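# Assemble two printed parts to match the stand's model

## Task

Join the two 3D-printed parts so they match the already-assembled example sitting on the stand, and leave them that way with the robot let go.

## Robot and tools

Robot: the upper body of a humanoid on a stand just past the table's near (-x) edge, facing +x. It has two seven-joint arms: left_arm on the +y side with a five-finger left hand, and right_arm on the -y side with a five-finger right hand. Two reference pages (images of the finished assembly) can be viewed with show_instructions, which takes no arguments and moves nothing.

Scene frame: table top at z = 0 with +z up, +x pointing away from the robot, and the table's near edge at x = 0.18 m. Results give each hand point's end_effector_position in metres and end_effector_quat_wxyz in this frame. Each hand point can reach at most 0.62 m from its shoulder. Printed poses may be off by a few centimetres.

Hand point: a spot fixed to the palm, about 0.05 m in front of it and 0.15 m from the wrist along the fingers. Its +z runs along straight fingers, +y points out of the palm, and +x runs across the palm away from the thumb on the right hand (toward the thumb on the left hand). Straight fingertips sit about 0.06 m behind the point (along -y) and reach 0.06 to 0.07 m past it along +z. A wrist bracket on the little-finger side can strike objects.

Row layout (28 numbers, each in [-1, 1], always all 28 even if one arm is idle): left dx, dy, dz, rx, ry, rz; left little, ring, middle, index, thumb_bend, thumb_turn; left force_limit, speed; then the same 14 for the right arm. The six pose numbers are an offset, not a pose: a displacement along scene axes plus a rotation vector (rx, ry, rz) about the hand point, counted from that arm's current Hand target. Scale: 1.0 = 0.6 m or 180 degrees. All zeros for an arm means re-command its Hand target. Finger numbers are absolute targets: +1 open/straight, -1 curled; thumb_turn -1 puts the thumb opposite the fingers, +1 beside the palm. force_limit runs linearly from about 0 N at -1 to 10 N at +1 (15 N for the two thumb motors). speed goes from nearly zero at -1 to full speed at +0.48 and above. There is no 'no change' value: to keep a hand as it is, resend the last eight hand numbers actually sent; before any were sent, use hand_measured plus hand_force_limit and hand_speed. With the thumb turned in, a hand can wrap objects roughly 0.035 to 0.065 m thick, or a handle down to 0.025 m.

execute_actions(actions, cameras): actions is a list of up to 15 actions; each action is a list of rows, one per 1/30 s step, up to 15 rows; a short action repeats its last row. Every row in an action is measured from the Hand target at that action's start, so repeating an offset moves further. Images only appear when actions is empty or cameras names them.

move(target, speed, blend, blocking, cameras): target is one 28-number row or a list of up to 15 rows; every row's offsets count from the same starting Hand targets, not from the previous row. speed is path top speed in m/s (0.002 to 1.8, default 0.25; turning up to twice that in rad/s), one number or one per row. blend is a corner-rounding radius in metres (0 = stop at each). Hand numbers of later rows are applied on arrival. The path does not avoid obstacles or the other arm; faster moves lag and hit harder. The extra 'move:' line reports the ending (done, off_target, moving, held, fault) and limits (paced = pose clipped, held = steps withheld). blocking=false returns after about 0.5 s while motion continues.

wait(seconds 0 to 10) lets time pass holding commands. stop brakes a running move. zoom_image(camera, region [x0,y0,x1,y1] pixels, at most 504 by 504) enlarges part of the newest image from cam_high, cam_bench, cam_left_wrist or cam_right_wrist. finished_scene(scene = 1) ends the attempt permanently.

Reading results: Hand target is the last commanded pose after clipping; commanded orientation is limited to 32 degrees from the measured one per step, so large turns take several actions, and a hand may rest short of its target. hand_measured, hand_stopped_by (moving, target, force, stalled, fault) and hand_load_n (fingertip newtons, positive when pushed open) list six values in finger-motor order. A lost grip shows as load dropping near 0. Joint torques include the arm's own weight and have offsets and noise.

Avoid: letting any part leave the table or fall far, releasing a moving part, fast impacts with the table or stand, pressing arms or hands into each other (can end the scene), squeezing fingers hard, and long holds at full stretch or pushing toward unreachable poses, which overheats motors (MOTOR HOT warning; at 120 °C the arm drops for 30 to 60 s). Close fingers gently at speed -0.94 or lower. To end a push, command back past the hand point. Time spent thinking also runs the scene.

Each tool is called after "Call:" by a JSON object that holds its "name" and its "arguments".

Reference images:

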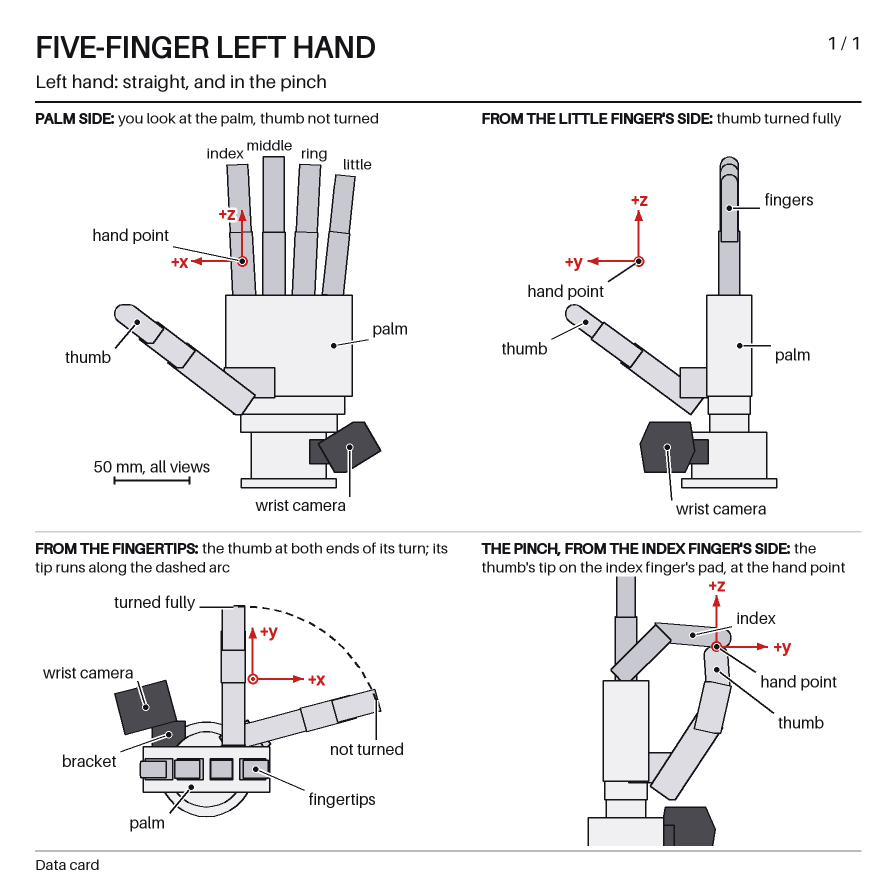

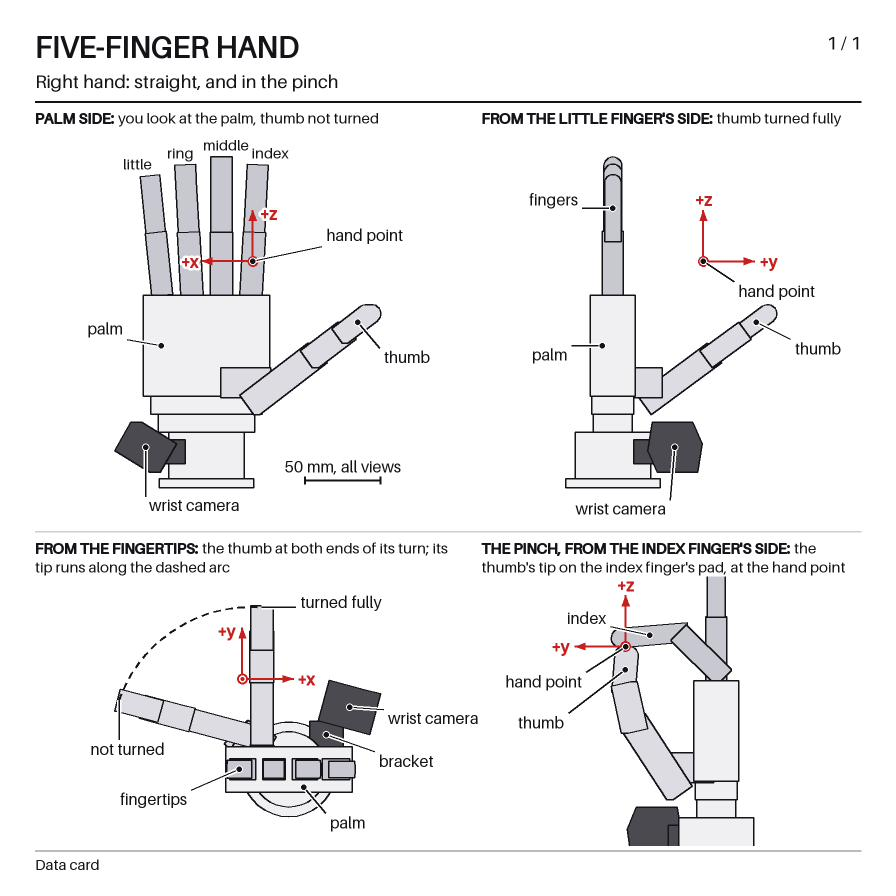

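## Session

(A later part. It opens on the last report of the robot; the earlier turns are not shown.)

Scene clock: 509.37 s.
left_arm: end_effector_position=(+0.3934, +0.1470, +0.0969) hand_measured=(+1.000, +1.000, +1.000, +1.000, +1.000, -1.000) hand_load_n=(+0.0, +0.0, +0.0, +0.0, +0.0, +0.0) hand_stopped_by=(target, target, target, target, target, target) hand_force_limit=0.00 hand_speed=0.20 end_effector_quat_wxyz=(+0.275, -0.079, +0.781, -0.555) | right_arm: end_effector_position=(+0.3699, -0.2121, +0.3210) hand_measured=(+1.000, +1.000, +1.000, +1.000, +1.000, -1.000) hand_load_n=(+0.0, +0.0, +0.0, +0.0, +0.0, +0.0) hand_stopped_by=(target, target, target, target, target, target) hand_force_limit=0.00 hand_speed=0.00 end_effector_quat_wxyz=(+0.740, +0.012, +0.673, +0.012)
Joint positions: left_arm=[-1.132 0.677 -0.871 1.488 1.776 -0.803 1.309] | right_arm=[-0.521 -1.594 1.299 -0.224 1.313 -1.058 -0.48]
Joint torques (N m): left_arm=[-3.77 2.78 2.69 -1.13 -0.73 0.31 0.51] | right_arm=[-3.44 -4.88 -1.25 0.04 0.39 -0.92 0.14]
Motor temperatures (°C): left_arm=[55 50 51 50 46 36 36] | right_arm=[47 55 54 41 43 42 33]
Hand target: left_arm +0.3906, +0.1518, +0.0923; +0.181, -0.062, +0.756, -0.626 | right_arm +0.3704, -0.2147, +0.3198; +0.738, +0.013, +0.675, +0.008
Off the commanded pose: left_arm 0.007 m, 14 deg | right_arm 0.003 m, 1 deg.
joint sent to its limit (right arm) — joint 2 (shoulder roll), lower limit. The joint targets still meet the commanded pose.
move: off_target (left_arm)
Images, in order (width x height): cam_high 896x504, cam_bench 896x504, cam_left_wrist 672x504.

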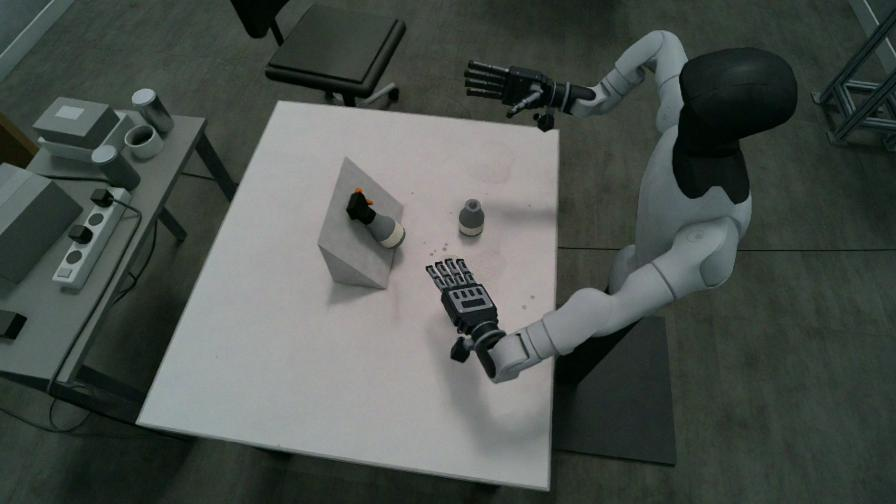

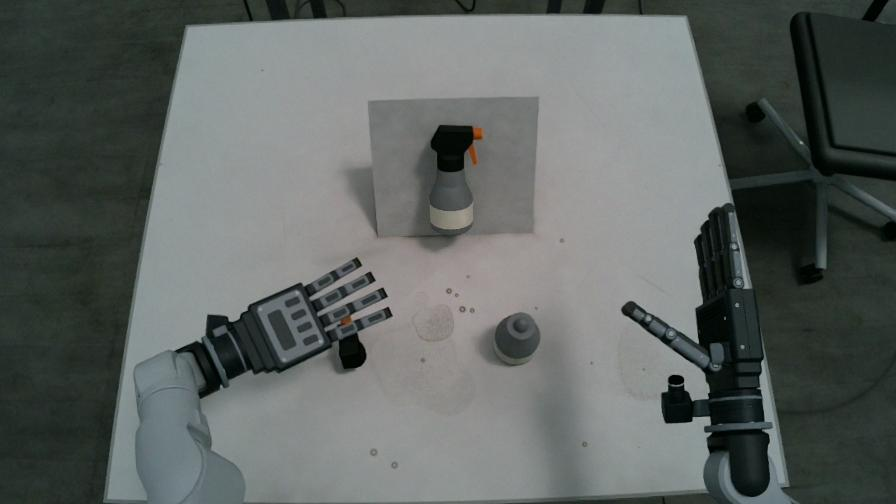

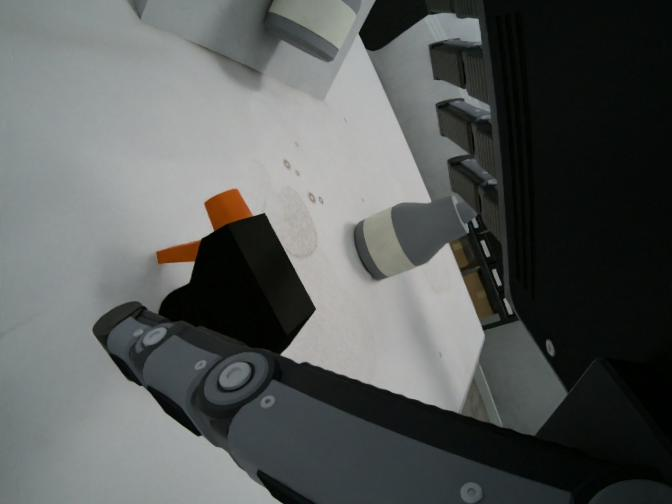

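Call:
{"name": "move", "arguments": {"target": [0.01,-0.005,-0.06,0,0,0,1,1,1,1,1,-1,0,0.2,0,0,0,0,0,0,1,1,1,1,1,-1,0,0], "speed": 0.1, "cameras": ["cam_high","cam_bench","cam_left_wrist"]}}

Call:
{"name": "zoom_image", "arguments": {"camera": "cam_bench", "region": [200, 260, 420, 420]}}

Call:
{"name": "zoom_image", "arguments": {"camera": "cam_high", "region": [400, 240, 540, 360]}}

Scene clock: 529.13 s.
left_arm: end_effector_position=(+0.4006, +0.1517, +0.0626) hand_measured=(+1.000, +1.000, +1.000, +1.000, +1.000, -1.000) hand_load_n=(+0.0, +0.0, +0.0, -0.5, +0.0, +0.0) hand_stopped_by=(target, target, target, target, target, target) hand_force_limit=0.00 hand_speed=0.20 end_effector_quat_wxyz=(+0.307, -0.093, +0.795, -0.515) | right_arm: end_effector_position=(+0.3699, -0.2121, +0.3210) hand_measured=(+1.000, +1.000, +1.000, +1.000, +1.000, -1.000) hand_load_n=(+0.0, +0.0, +0.0, +0.0, +0.0, +0.0) hand_stopped_by=(target, target, target, target, target, target) hand_force_limit=0.00 hand_speed=0.00 end_effector_quat_wxyz=(+0.740, +0.012, +0.673, +0.012)
Joint positions: left_arm=[-1.051 0.625 -0.8 1.477 1.746 -0.661 1.163] | right_arm=[-0.521 -1.594 1.299 -0.224 1.313 -1.058 -0.48]
Joint torques (N m): left_arm=[-3.61 1.48 2.65 -1.35 -0.62 0.44 0.48] | right_arm=[-3.52 -4.89 -1.22 0.06 0.33 -0.96 0.14]
Motor temperatures (°C): left_arm=[53 51 51 50 46 36 36] | right_arm=[47 55 54 41 43 42 33]
Hand target: left_arm +0.3966, +0.1488, +0.0563; +0.181, -0.062, +0.756, -0.626 | right_arm +0.3704, -0.2147, +0.3198; +0.738, +0.013, +0.675, +0.008
Off the commanded pose: left_arm 0.008 m, 20 deg | right_arm 0.003 m, 1 deg.
joint sent to its limit (right arm) — joint 2 (shoulder roll), lower limit. The joint targets still meet the commanded pose.
move: off_target (left_arm)
Images, in order (width x height): cam_high 896x504, cam_bench 896x504, cam_left_wrist 672x504.

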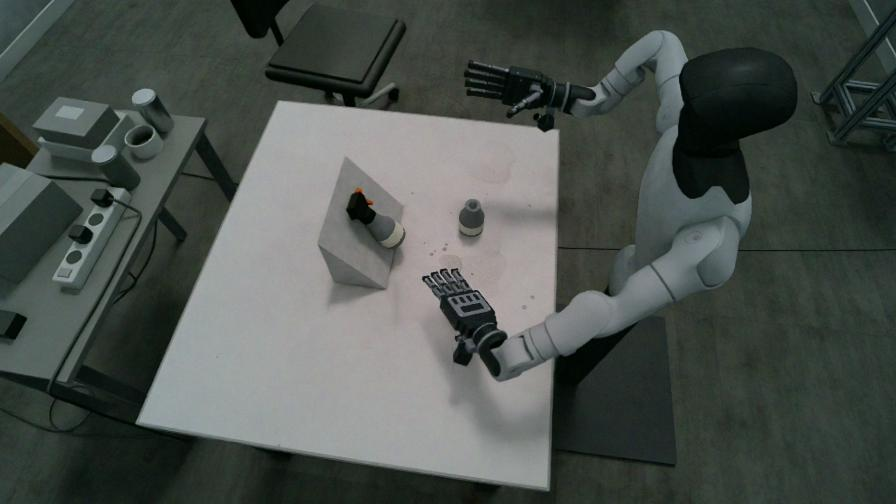

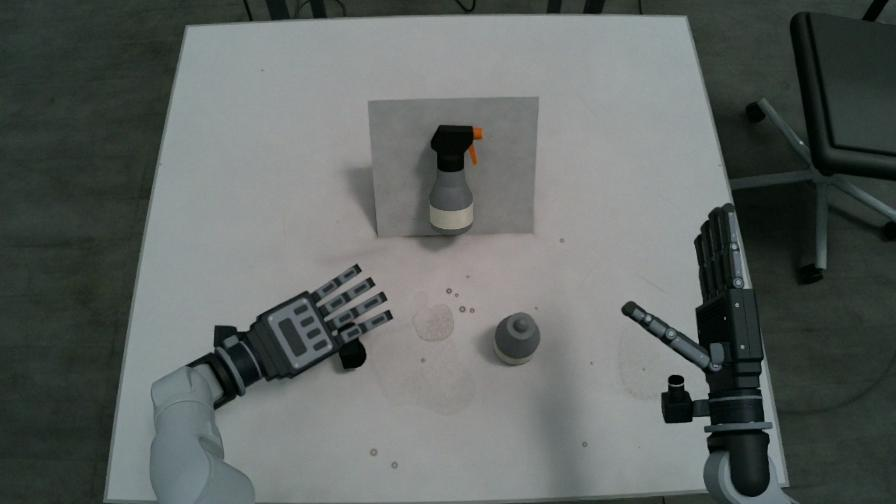

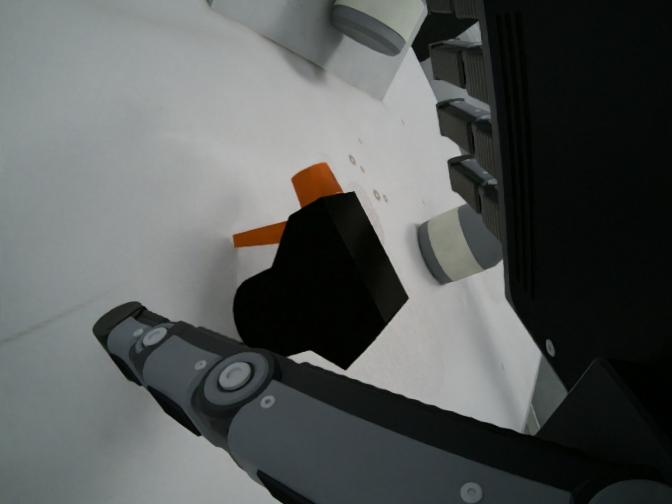

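Scaled by 2.291 from the camera's 896x504 image, which has a finer 1280x720 frame.

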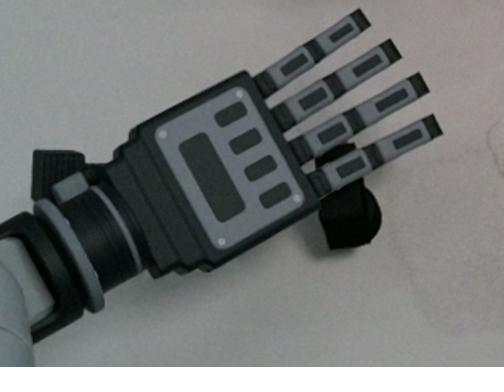

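Scaled by 3.600 from the camera's 896x504 image, which has a finer 1280x720 frame.

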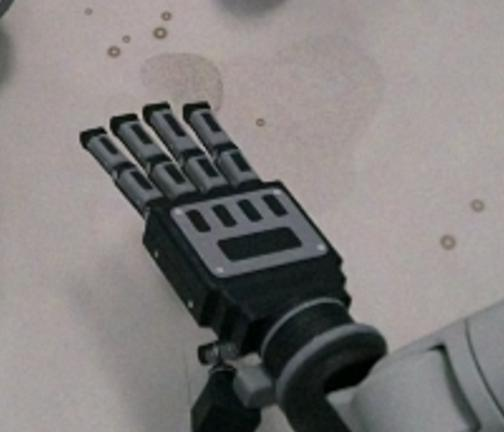

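Call:
{"name": "move", "arguments": {"target": [-0.003,0.003,0.0,-0.05,0.028,-0.054,1,1,1,1,1,-1,0,0.2,0,0,0,0,0,0,1,1,1,1,1,-1,0,0], "speed": 0.1, "cameras": ["cam_high","cam_bench","cam_left_wrist"]}}

Call:
{"name": "zoom_image", "arguments": {"camera": "cam_bench", "region": [200, 260, 420, 420]}}

Scene clock: 548.77 s.
left_arm: end_effector_position=(+0.4006, +0.1517, +0.0626) hand_measured=(+1.000, +1.000, +1.000, +1.000, +1.000, -1.000) hand_load_n=(+0.0, +0.0, +0.0, +0.0, +0.0, +0.0) hand_stopped_by=(target, target, target, target, target, target) hand_force_limit=0.00 hand_speed=0.20 end_effector_quat_wxyz=(+0.307, -0.093, +0.795, -0.515) | right_arm: end_effector_position=(+0.3699, -0.2121, +0.3210) hand_measured=(+1.000, +1.000, +1.000, +1.000, +1.000, -1.000) hand_load_n=(+0.0, +0.0, +0.0, +0.0, +0.0, +0.0) hand_stopped_by=(target, target, target, target, target, target) hand_force_limit=0.00 hand_speed=0.00 end_effector_quat_wxyz=(+0.740, +0.012, +0.673, +0.012)
Joint positions: left_arm=[-1.051 0.625 -0.8 1.477 1.746 -0.661 1.163] | right_arm=[-0.521 -1.594 1.299 -0.224 1.313 -1.058 -0.48]
Joint torques (N m): left_arm=[-3.36 1.92 2.77 -1.36 -0.61 0.19 0.72] | right_arm=[-3.09 -5.05 -1.29 0.15 0.35 -0.92 0.17]
Motor temperatures (°C): left_arm=[53 50 51 50 46 36 36] | right_arm=[47 55 54 41 43 42 33]
Hand target: left_arm +0.3948, +0.1506, +0.0563; +0.103, -0.043, +0.722, -0.683 | right_arm +0.3704, -0.2147, +0.3198; +0.738, +0.013, +0.675, +0.008
Off the commanded pose: left_arm 0.009 m, 34 deg; orientation clipped | right_arm 0.003 m, 1 deg.
joint sent to its limit (right arm) — joint 2 (shoulder roll), lower limit. The joint targets still meet the commanded pose.
move: off_target (left_arm); limits=paced
Images, in order (width x height): cam_high 896x504, cam_bench 896x504, cam_left_wrist 672x504.

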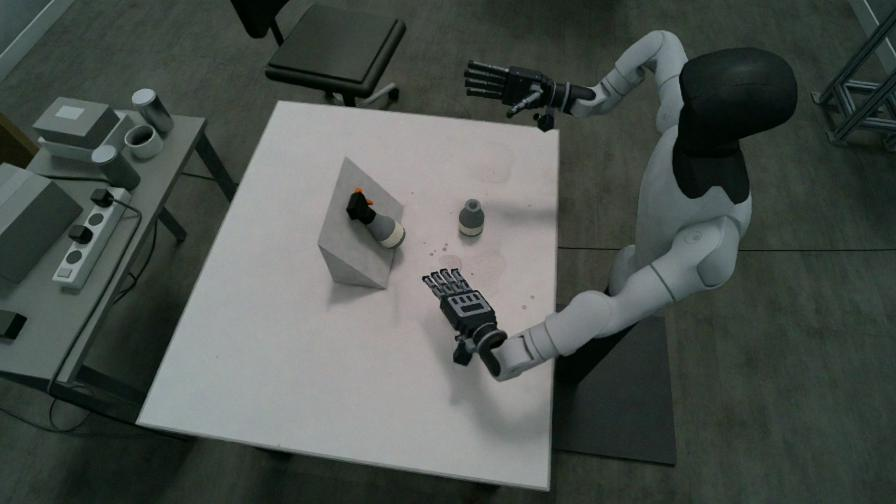

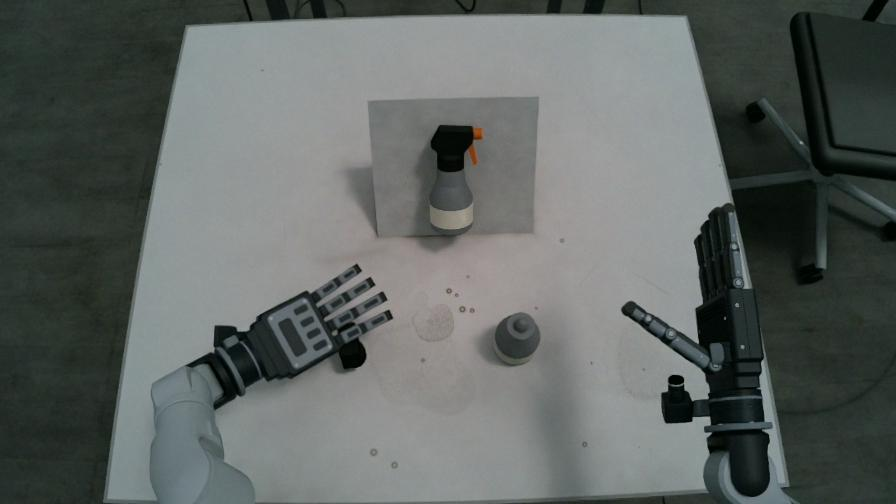

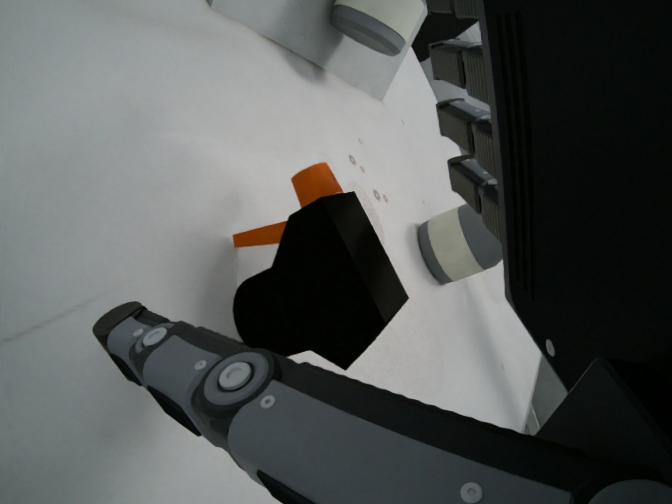

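Scaled by 2.291 from the camera's 896x504 image, which has a finer 1280x720 frame.

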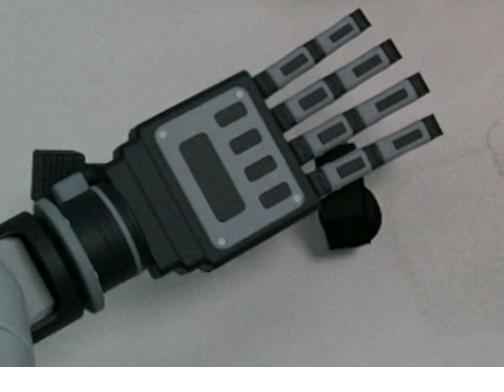

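Call:
{"name": "move", "arguments": {"target": [-0.0077,0.0105,-0.0175,0,0,0,1,1,1,1,1,-1,0,0.2,0,0,0,0,0,0,1,1,1,1,1,-1,0,0], "speed": 0.1, "cameras": ["cam_high","cam_bench","cam_left_wrist"]}}

Call:
{"name": "zoom_image", "arguments": {"camera": "cam_bench", "region": [200, 260, 420, 420]}}

Scene clock: 566.93 s.
left_arm: end_effector_position=(+0.3941, +0.1576, +0.0517) hand_measured=(+1.000, +1.000, +1.000, +1.000, +1.000, -1.000) hand_load_n=(+0.0, +0.0, +0.0, -0.5, +0.0, +0.0) hand_stopped_by=(target, target, target, target, target, target) hand_force_limit=0.00 hand_speed=0.20 end_effector_quat_wxyz=(+0.307, -0.098, +0.800, -0.507) | right_arm: end_effector_position=(+0.3699, -0.2121, +0.3210) hand_measured=(+1.000, +1.000, +1.000, +1.000, +1.000, -1.000) hand_load_n=(+0.0, +0.0, +0.0, +0.0, +0.0, -0.5) hand_stopped_by=(target, target, target, target, target, target) hand_force_limit=0.00 hand_speed=0.00 end_effector_quat_wxyz=(+0.740, +0.012, +0.673, +0.012)
Joint positions: left_arm=[-1.017 0.625 -0.798 1.477 1.746 -0.635 1.161] | right_arm=[-0.521 -1.594 1.299 -0.224 1.313 -1.058 -0.48]
Joint torques (N m): left_arm=[-3.52 1.87 2.56 -1.39 -0.48 0.47 0.48] | right_arm=[-3.31 -4.8 -1.07 0.16 0.47 -0.91 0.15]
Motor temperatures (°C): left_arm=[52 50 51 50 46 36 36] | right_arm=[47 55 54 41 43 42 33]
Hand target: left_arm +0.3902, +0.1569, +0.0458; +0.108, -0.044, +0.725, -0.679 | right_arm +0.3704, -0.2147, +0.3198; +0.738, +0.013, +0.675, +0.008
Off the commanded pose: left_arm 0.007 m, 33 deg; orientation clipped | right_arm 0.003 m, 1 deg.
joint sent to its limit (right arm) — joint 2 (shoulder roll), lower limit. The joint targets still meet the commanded pose.
move: off_target (left_arm); limits=paced
Images, in order (width x height): cam_high 896x504, cam_bench 896x504, cam_left_wrist 672x504.

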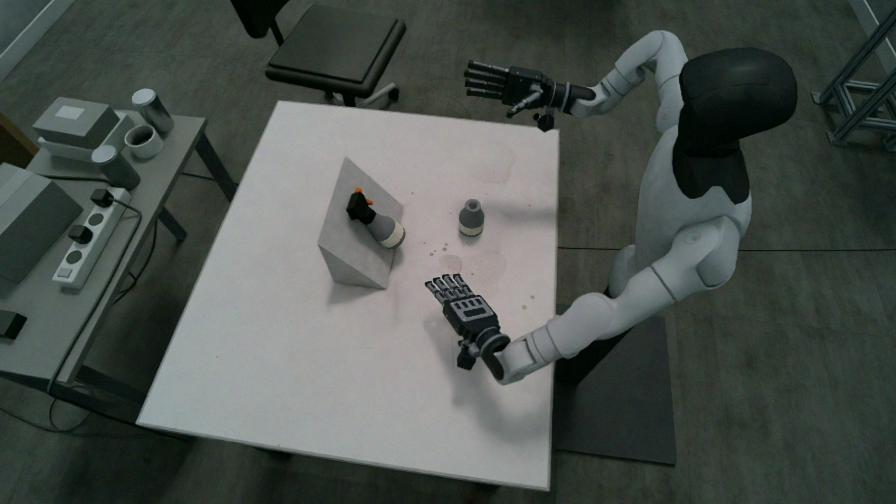

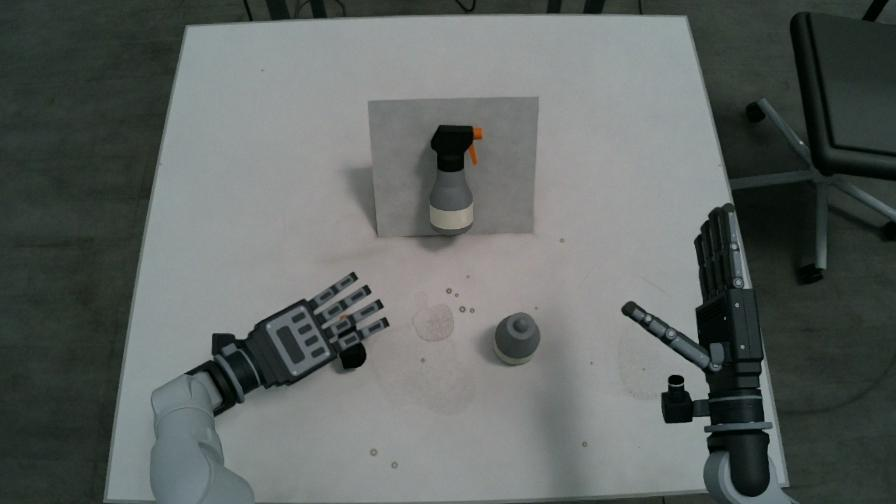

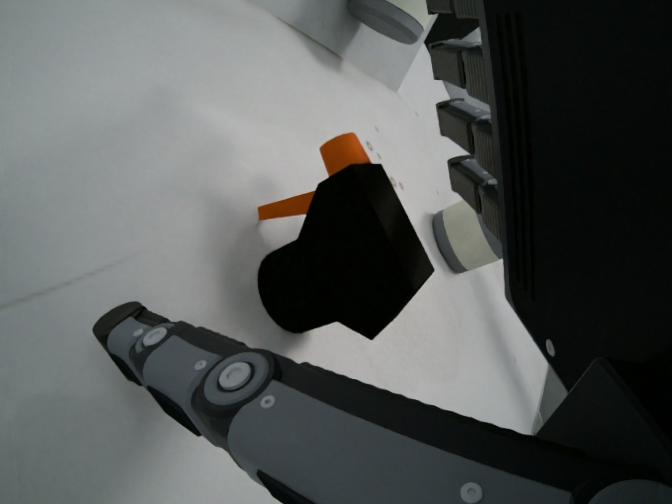

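Scaled by 2.291 from the camera's 896x504 image, which has a finer 1280x720 frame.

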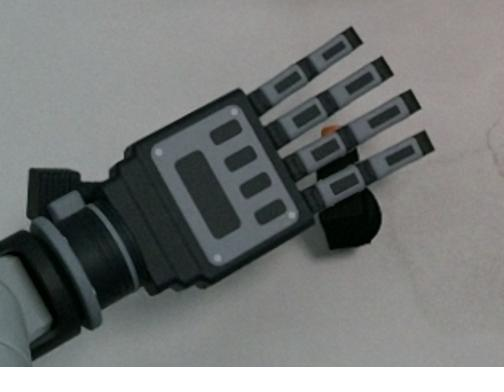

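Call:
{"name": "execute_actions", "arguments": {"actions": [[[0,0,0,0,0,0,1,1,0.15,0.15,1,-1,-0.6,-0.75,0,0,0,0,0,0,1,1,1,1,1,-1,0,0]],[[0,0,0,0,0,0,1,1,0.15,0.15,1,-1,-0.6,-0.75,0,0,0,0,0,0,1,1,1,1,1,-1,0,0]],[[0,0,0,0,0,0,1,1,0.15,0.15,1,-1,-0.6,-0.75,0,0,0,0,0,0,1,1,1,1,1,-1,0,0]]], "cameras": ["cam_high","cam_bench","cam_left_wrist"]}}

Call:
{"name": "zoom_image", "arguments": {"camera": "cam_bench", "region": [200, 260, 420, 420]}}

Scene clock: 579.47 s.
left_arm: end_effector_position=(+0.3942, +0.1576, +0.0516) hand_measured=(+1.000, +1.000, +0.150, +0.150, +1.000, -1.000) hand_load_n=(+0.0, +0.0, +0.0, +0.0, +0.0, +0.0) hand_stopped_by=(target, target, target, target, target, target) hand_force_limit=-0.60 hand_speed=-0.75 end_effector_quat_wxyz=(+0.307, -0.098, +0.800, -0.507) | right_arm: end_effector_position=(+0.3699, -0.2121, +0.3210) hand_measured=(+1.000, +1.000, +1.000, +1.000, +1.000, -1.000) hand_load_n=(+0.0, +0.0, +0.0, +0.0, +0.0, -0.5) hand_stopped_by=(target, target, target, target, target, target) hand_force_limit=0.00 hand_speed=0.00 end_effector_quat_wxyz=(+0.740, +0.012, +0.673, +0.012)
Joint positions: left_arm=[-1.017 0.625 -0.798 1.477 1.746 -0.635 1.16] | right_arm=[-0.521 -1.594 1.299 -0.224 1.313 -1.058 -0.48]
Joint torques (N m): left_arm=[-3.51 1.86 2.54 -1.4 -0.48 0.46 0.48] | right_arm=[-3.13 -4.85 -1.16 0.25 0.29 -0.9 0.09]
Motor temperatures (°C): left_arm=[51 50 51 50 46 36 36] | right_arm=[47 55 54 41 43 42 33]
Hand target: left_arm +0.3902, +0.1569, +0.0458; +0.109, -0.044, +0.725, -0.679 | right_arm +0.3704, -0.2147, +0.3198; +0.738, +0.013, +0.675, +0.008
Off the commanded pose: left_arm 0.007 m, 32 deg; orientation clipped; orientation clipped at the end of an earlier action of this call | right_arm 0.003 m, 1 deg.
joint sent to its limit (right arm) — joint 2 (shoulder roll), lower limit. The joint targets still meet the commanded pose.
Images, in order (width x height): cam_high 896x504, cam_bench 896x504, cam_left_wrist 672x504.

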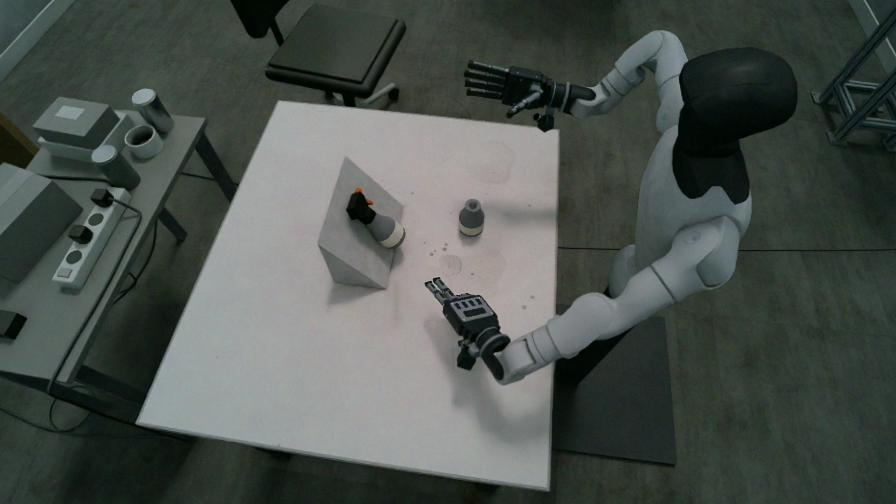

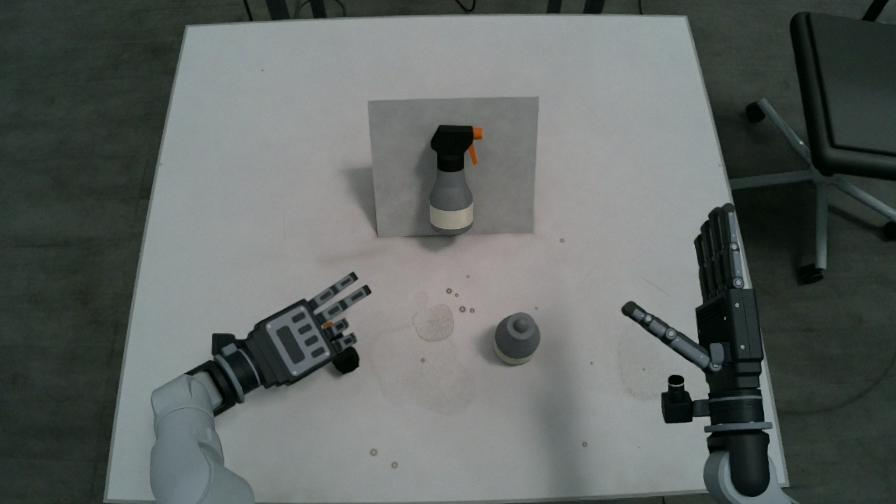

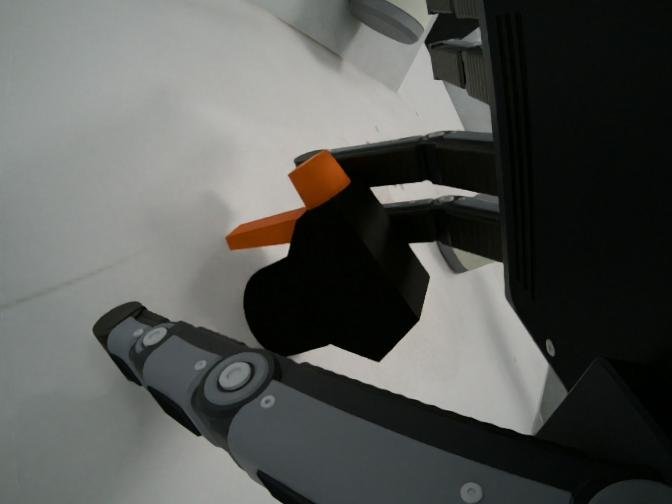

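Scaled by 2.291 from the camera's 896x504 image, which has a finer 1280x720 frame.

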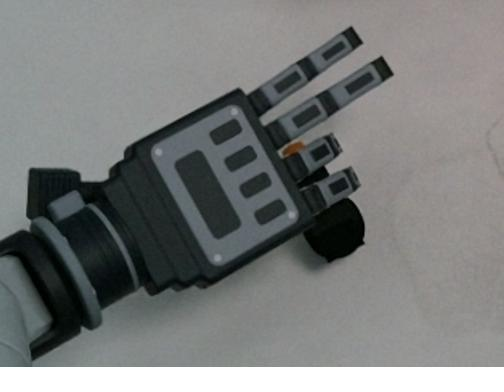

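Call:
{"name": "execute_actions", "arguments": {"actions": [[[0,0,0,0,0,0,1,1,-0.1,-0.1,0.5,-1,-0.5,-0.8,0,0,0,0,0,0,1,1,1,1,1,-1,0,0]],[[0,0,0,0,0,0,1,1,-0.1,-0.1,0.5,-1,-0.5,-0.8,0,0,0,0,0,0,1,1,1,1,1,-1,0,0]],[[0,0,0,0,0,0,1,1,-0.1,-0.1,0.5,-1,-0.5,-0.8,0,0,0,0,0,0,1,1,1,1,1,-1,0,0]]], "cameras": ["cam_high","cam_bench","cam_left_wrist"]}}

Call:
{"name": "zoom_image", "arguments": {"camera": "cam_bench", "region": [200, 260, 420, 420]}}

Scene clock: 596.53 s.
left_arm: end_effector_position=(+0.3942, +0.1576, +0.0516) hand_measured=(+1.000, +1.000, -0.100, -0.100, +0.500, -1.000) hand_load_n=(+0.0, +0.0, +0.0, +0.0, +0.0, +0.0) hand_stopped_by=(target, target, target, target, target, target) hand_force_limit=-0.50 hand_speed=-0.80 end_effector_quat_wxyz=(+0.307, -0.098, +0.800, -0.507) | right_arm: end_effector_position=(+0.3699, -0.2121, +0.3210) hand_measured=(+1.000, +1.000, +1.000, +1.000, +1.000, -1.000) hand_load_n=(+0.0, +0.0, +0.0, +0.0, +0.0, -0.5) hand_stopped_by=(target, target, target, target, target, target) hand_force_limit=0.00 hand_speed=0.00 end_effector_quat_wxyz=(+0.740, +0.012, +0.673, +0.012)
Joint positions: left_arm=[-1.017 0.625 -0.798 1.477 1.746 -0.635 1.16] | right_arm=[-0.521 -1.594 1.299 -0.224 1.313 -1.058 -0.48]
Joint torques (N m): left_arm=[-3.51 1.87 2.55 -1.38 -0.48 0.46 0.49] | right_arm=[-3.22 -4.89 -1.2 0.37 0.53 -0.92 0.09]
Motor temperatures (°C): left_arm=[52 50 51 50 46 36 35] | right_arm=[47 56 54 41 43 42 33]
Hand target: left_arm +0.3902, +0.1569, +0.0458; +0.109, -0.044, +0.725, -0.679 | right_arm +0.3704, -0.2147, +0.3198; +0.738, +0.013, +0.675, +0.008
Off the commanded pose: left_arm 0.007 m, 32 deg; orientation clipped at the end of an earlier action of this call | right_arm 0.003 m, 1 deg.
joint sent to its limit (right arm) — joint 2 (shoulder roll), lower limit. The joint targets still meet the commanded pose.
Images, in order (width x height): cam_high 896x504, cam_bench 896x504, cam_left_wrist 672x504.

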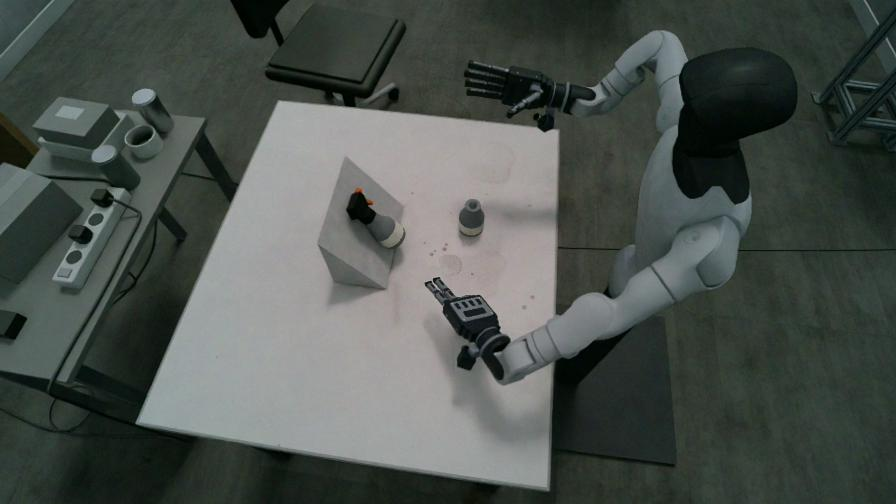

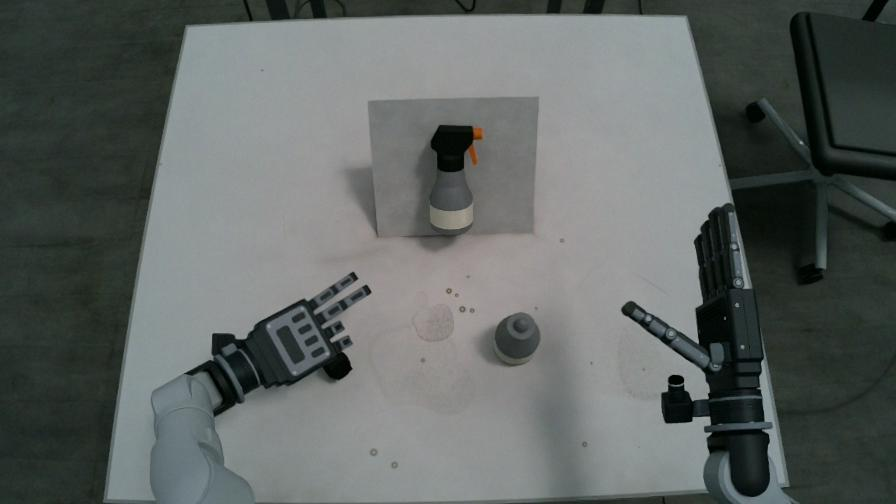

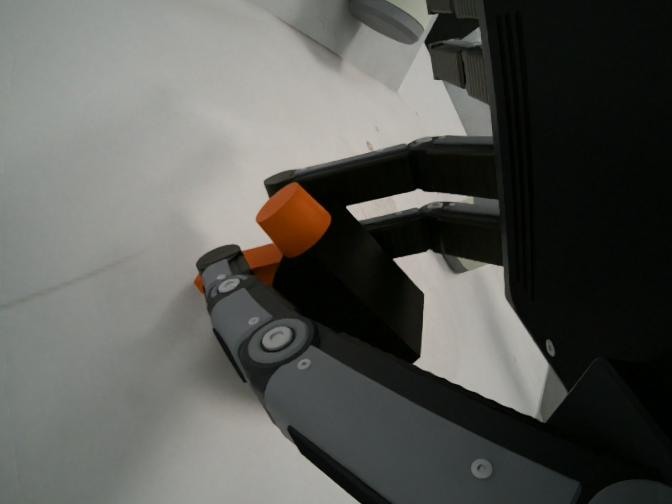

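Scaled by 2.291 from the camera's 896x504 image, which has a finer 1280x720 frame.

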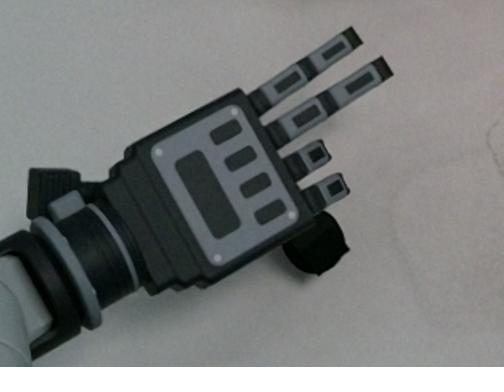

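Call:
{"name": "move", "arguments": {"target": [-0.02,-0.012,0,0,0,0,1,1,-0.1,-0.1,0.5,-1,-0.5,-0.8,0,0,0,0,0,0,1,1,1,1,1,-1,0,0], "speed": 0.05}}

Call:
{"name": "execute_actions", "arguments": {"actions": [[[0,0,0,0,0,0,1,1,-0.1,-0.1,-0.3,-1,-0.5,-0.8,0,0,0,0,0,0,1,1,1,1,1,-1,0,0]],[[0,0,0,0,0,0,1,1,-0.1,-0.1,-0.3,-1,-0.5,-0.8,0,0,0,0,0,0,1,1,1,1,1,-1,0,0]],[[0,0,0,0,0,0,1,1,-0.1,-0.1,-0.3,-1,-0.5,-0.8,0,0,0,0,0,0,1,1,1,1,1,-1,0,0]]], "cameras": ["cam_high","cam_bench","cam_left_wrist"]}}

Call:
{"name": "zoom_image", "arguments": {"camera": "cam_bench", "region": [200, 260, 420, 420]}}

Scene clock: 612.60 s.
left_arm: end_effector_position=(+0.3870, +0.1503, +0.0536) hand_measured=(+1.000, +1.000, -0.100, -0.100, +0.500, -1.000) hand_load_n=(+0.0, +0.0, +0.0, +0.0, +0.0, +0.0) hand_stopped_by=(target, target, target, target, target, target) hand_force_limit=-0.50 hand_speed=-0.80 end_effector_quat_wxyz=(+0.294, -0.096, +0.792, -0.526) | right_arm: end_effector_position=(+0.3699, -0.2121, +0.3210) hand_measured=(+1.000, +1.000, +1.000, +1.000, +1.000, -1.000) hand_load_n=(+0.0, +0.0, +0.0, +0.0, +0.0, -0.5) hand_stopped_by=(target, target, target, target, target, target) hand_force_limit=0.00 hand_speed=0.00 end_effector_quat_wxyz=(+0.740, +0.012, +0.673, +0.012)
Joint positions: left_arm=[-1.009 0.625 -0.798 1.471 1.757 -0.657 1.204] | right_arm=[-0.521 -1.594 1.299 -0.224 1.313 -1.058 -0.48]
Joint torques (N m): left_arm=[-3.25 2.06 1.4 -1.47 0.22 0.17 1.03] | right_arm=[-3.33 -5.02 -1.39 0.31 0.45 -0.92 0.16]
Motor temperatures (°C): left_arm=[51 50 51 50 46 36 36] | right_arm=[47 56 54 41 43 42 33]
Hand target: left_arm +0.3782, +0.1497, +0.0458; +0.109, -0.044, +0.725, -0.679 | right_arm +0.3704, -0.2147, +0.3198; +0.738, +0.013, +0.675, +0.008
Off the commanded pose: left_arm 0.012 m, 29 deg | right_arm 0.003 m, 1 deg.
joint sent to its limit (right arm) — joint 2 (shoulder roll), lower limit. The joint targets still meet the commanded pose.
move: off_target (left_arm)

Scene clock: 614.30 s.
left_arm: end_effector_position=(+0.3869, +0.1501, +0.0537) hand_measured=(+1.000, +1.000, -0.100, -0.100, +0.360, -1.000) hand_load_n=(+0.0, +0.0, +0.0, +4.5, +3.5, -2.0) hand_stopped_by=(target, target, target, target, force, target) hand_force_limit=-0.50 hand_speed=-0.80 end_effector_quat_wxyz=(+0.294, -0.096, +0.792, -0.526) | right_arm: end_effector_position=(+0.3699, -0.2121, +0.3210) hand_measured=(+1.000, +1.000, +1.000, +1.000, +1.000, -1.000) hand_load_n=(+0.0, +0.0, +0.0, +0.0, +0.0, -0.5) hand_stopped_by=(target, target, target, target, target, target) hand_force_limit=0.00 hand_speed=0.00 end_effector_quat_wxyz=(+0.740, +0.012, +0.673, +0.012)
Joint positions: left_arm=[-1.009 0.625 -0.798 1.471 1.758 -0.657 1.206] | right_arm=[-0.521 -1.594 1.299 -0.224 1.313 -1.058 -0.48]
Joint torques (N m): left_arm=[-3.26 2.04 1.43 -1.43 0.03 0.17 0.97] | right_arm=[-3.19 -5.08 -1.34 0.24 0.29 -0.93 0.11]
Motor temperatures (°C): left_arm=[51 50 51 50 46 36 36] | right_arm=[47 56 54 41 43 43 33]
Hand target: left_arm +0.3782, +0.1497, +0.0458; +0.109, -0.044, +0.725, -0.679 | right_arm +0.3704, -0.2147, +0.3198; +0.738, +0.013, +0.675, +0.008
Off the commanded pose: left_arm 0.012 m, 29 deg | right_arm 0.003 m, 1 deg.
joint sent to its limit (right arm) — joint 2 (shoulder roll), lower limit. The joint targets still meet the commanded pose.
Images, in order (width x height): cam_high 896x504, cam_bench 896x504, cam_left_wrist 672x504.

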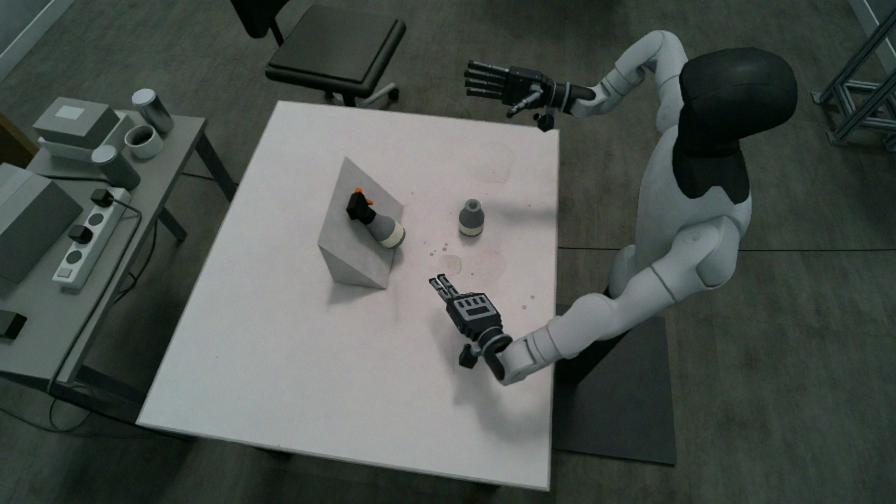

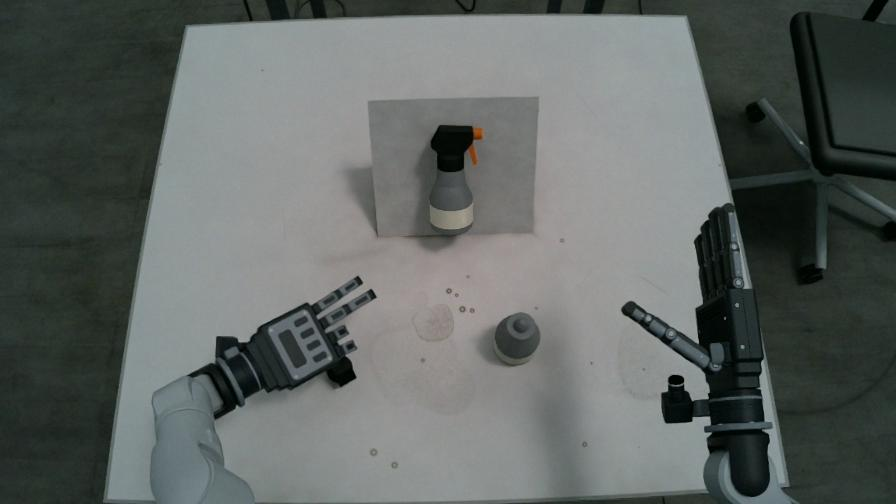

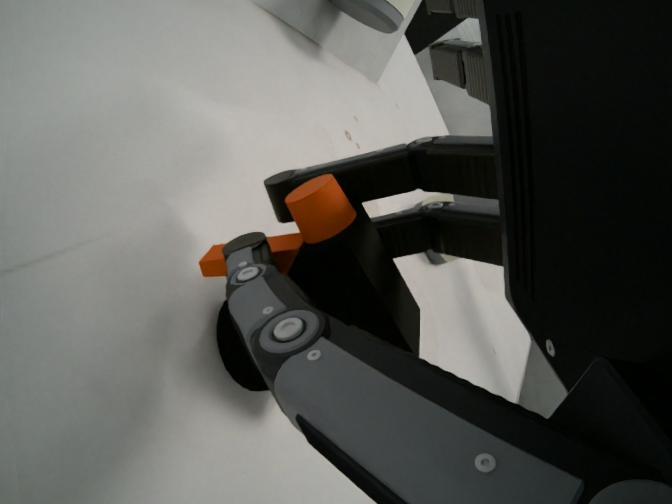

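Scaled by 2.291 from the camera's 896x504 image, which has a finer 1280x720 frame.

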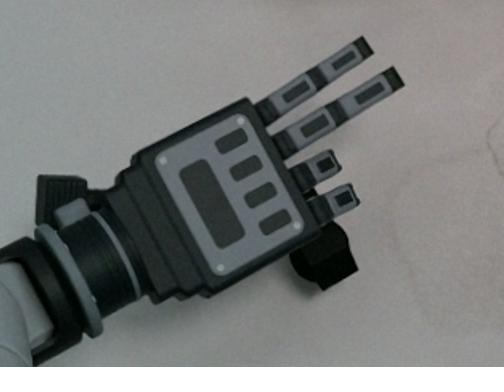

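Call:
{"name": "execute_actions", "arguments": {"actions": [[[0,0,0,0,0,0,1,1,-0.4,-0.3,0.15,-1,0.0,-0.85,0,0,0,0,0,0,1,1,1,1,1,-1,0,0]],[[0,0,0,0,0,0,1,1,-0.4,-0.3,0.15,-1,0.0,-0.85,0,0,0,0,0,0,1,1,1,1,1,-1,0,0]]], "cameras": ["cam_left_wrist"]}}

Scene clock: 622.60 s.
left_arm: end_effector_position=(+0.3869, +0.1501, +0.0537) hand_measured=(+1.000, +1.000, -0.194, -0.110, +0.352, -1.000) hand_load_n=(-0.5, +0.0, +4.5, +3.5, +8.0, +0.0) hand_stopped_by=(target, target, force, force, force, target) hand_force_limit=0.00 hand_speed=-0.85 end_effector_quat_wxyz=(+0.294, -0.096, +0.792, -0.526) | right_arm: end_effector_position=(+0.3699, -0.2121, +0.3210) hand_measured=(+1.000, +1.000, +1.000, +1.000, +1.000, -1.000) hand_load_n=(+0.0, +0.0, +0.0, +0.0, +0.0, -0.5) hand_stopped_by=(target, target, target, target, target, target) hand_force_limit=0.00 hand_speed=0.00 end_effector_quat_wxyz=(+0.740, +0.012, +0.673, +0.012)
Joint positions: left_arm=[-1.009 0.625 -0.798 1.471 1.758 -0.658 1.206] | right_arm=[-0.521 -1.594 1.299 -0.224 1.313 -1.058 -0.48]
Joint torques (N m): left_arm=[-3.27 2.04 1.44 -1.42 0.04 0.18 0.97] | right_arm=[-3.21 -4.91 -1.33 0.18 0.38 -0.94 0.13]
Motor temperatures (°C): left_arm=[50 51 51 50 46 36 37] | right_arm=[47 56 54 41 43 43 33]
Hand target: left_arm +0.3782, +0.1497, +0.0458; +0.109, -0.044, +0.725, -0.679 | right_arm +0.3704, -0.2147, +0.3198; +0.738, +0.013, +0.675, +0.008
Off the commanded pose: left_arm 0.012 m, 29 deg | right_arm 0.003 m, 1 deg.
joint sent to its limit (right arm) — joint 2 (shoulder roll), lower limit. The joint targets still meet the commanded pose.
Images, in order (width x height): cam_left_wrist 672x504.

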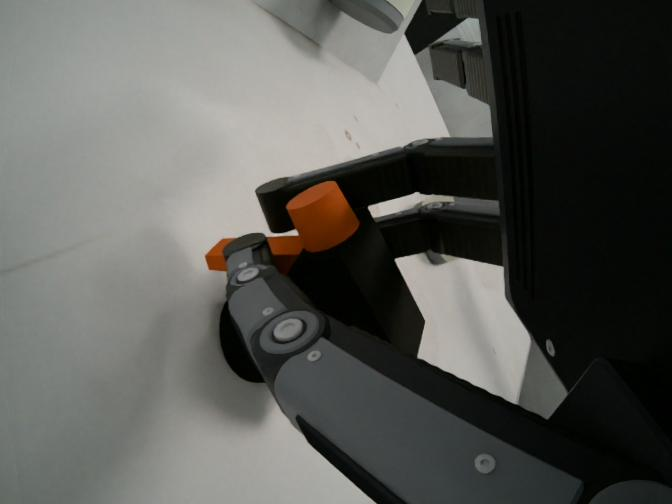

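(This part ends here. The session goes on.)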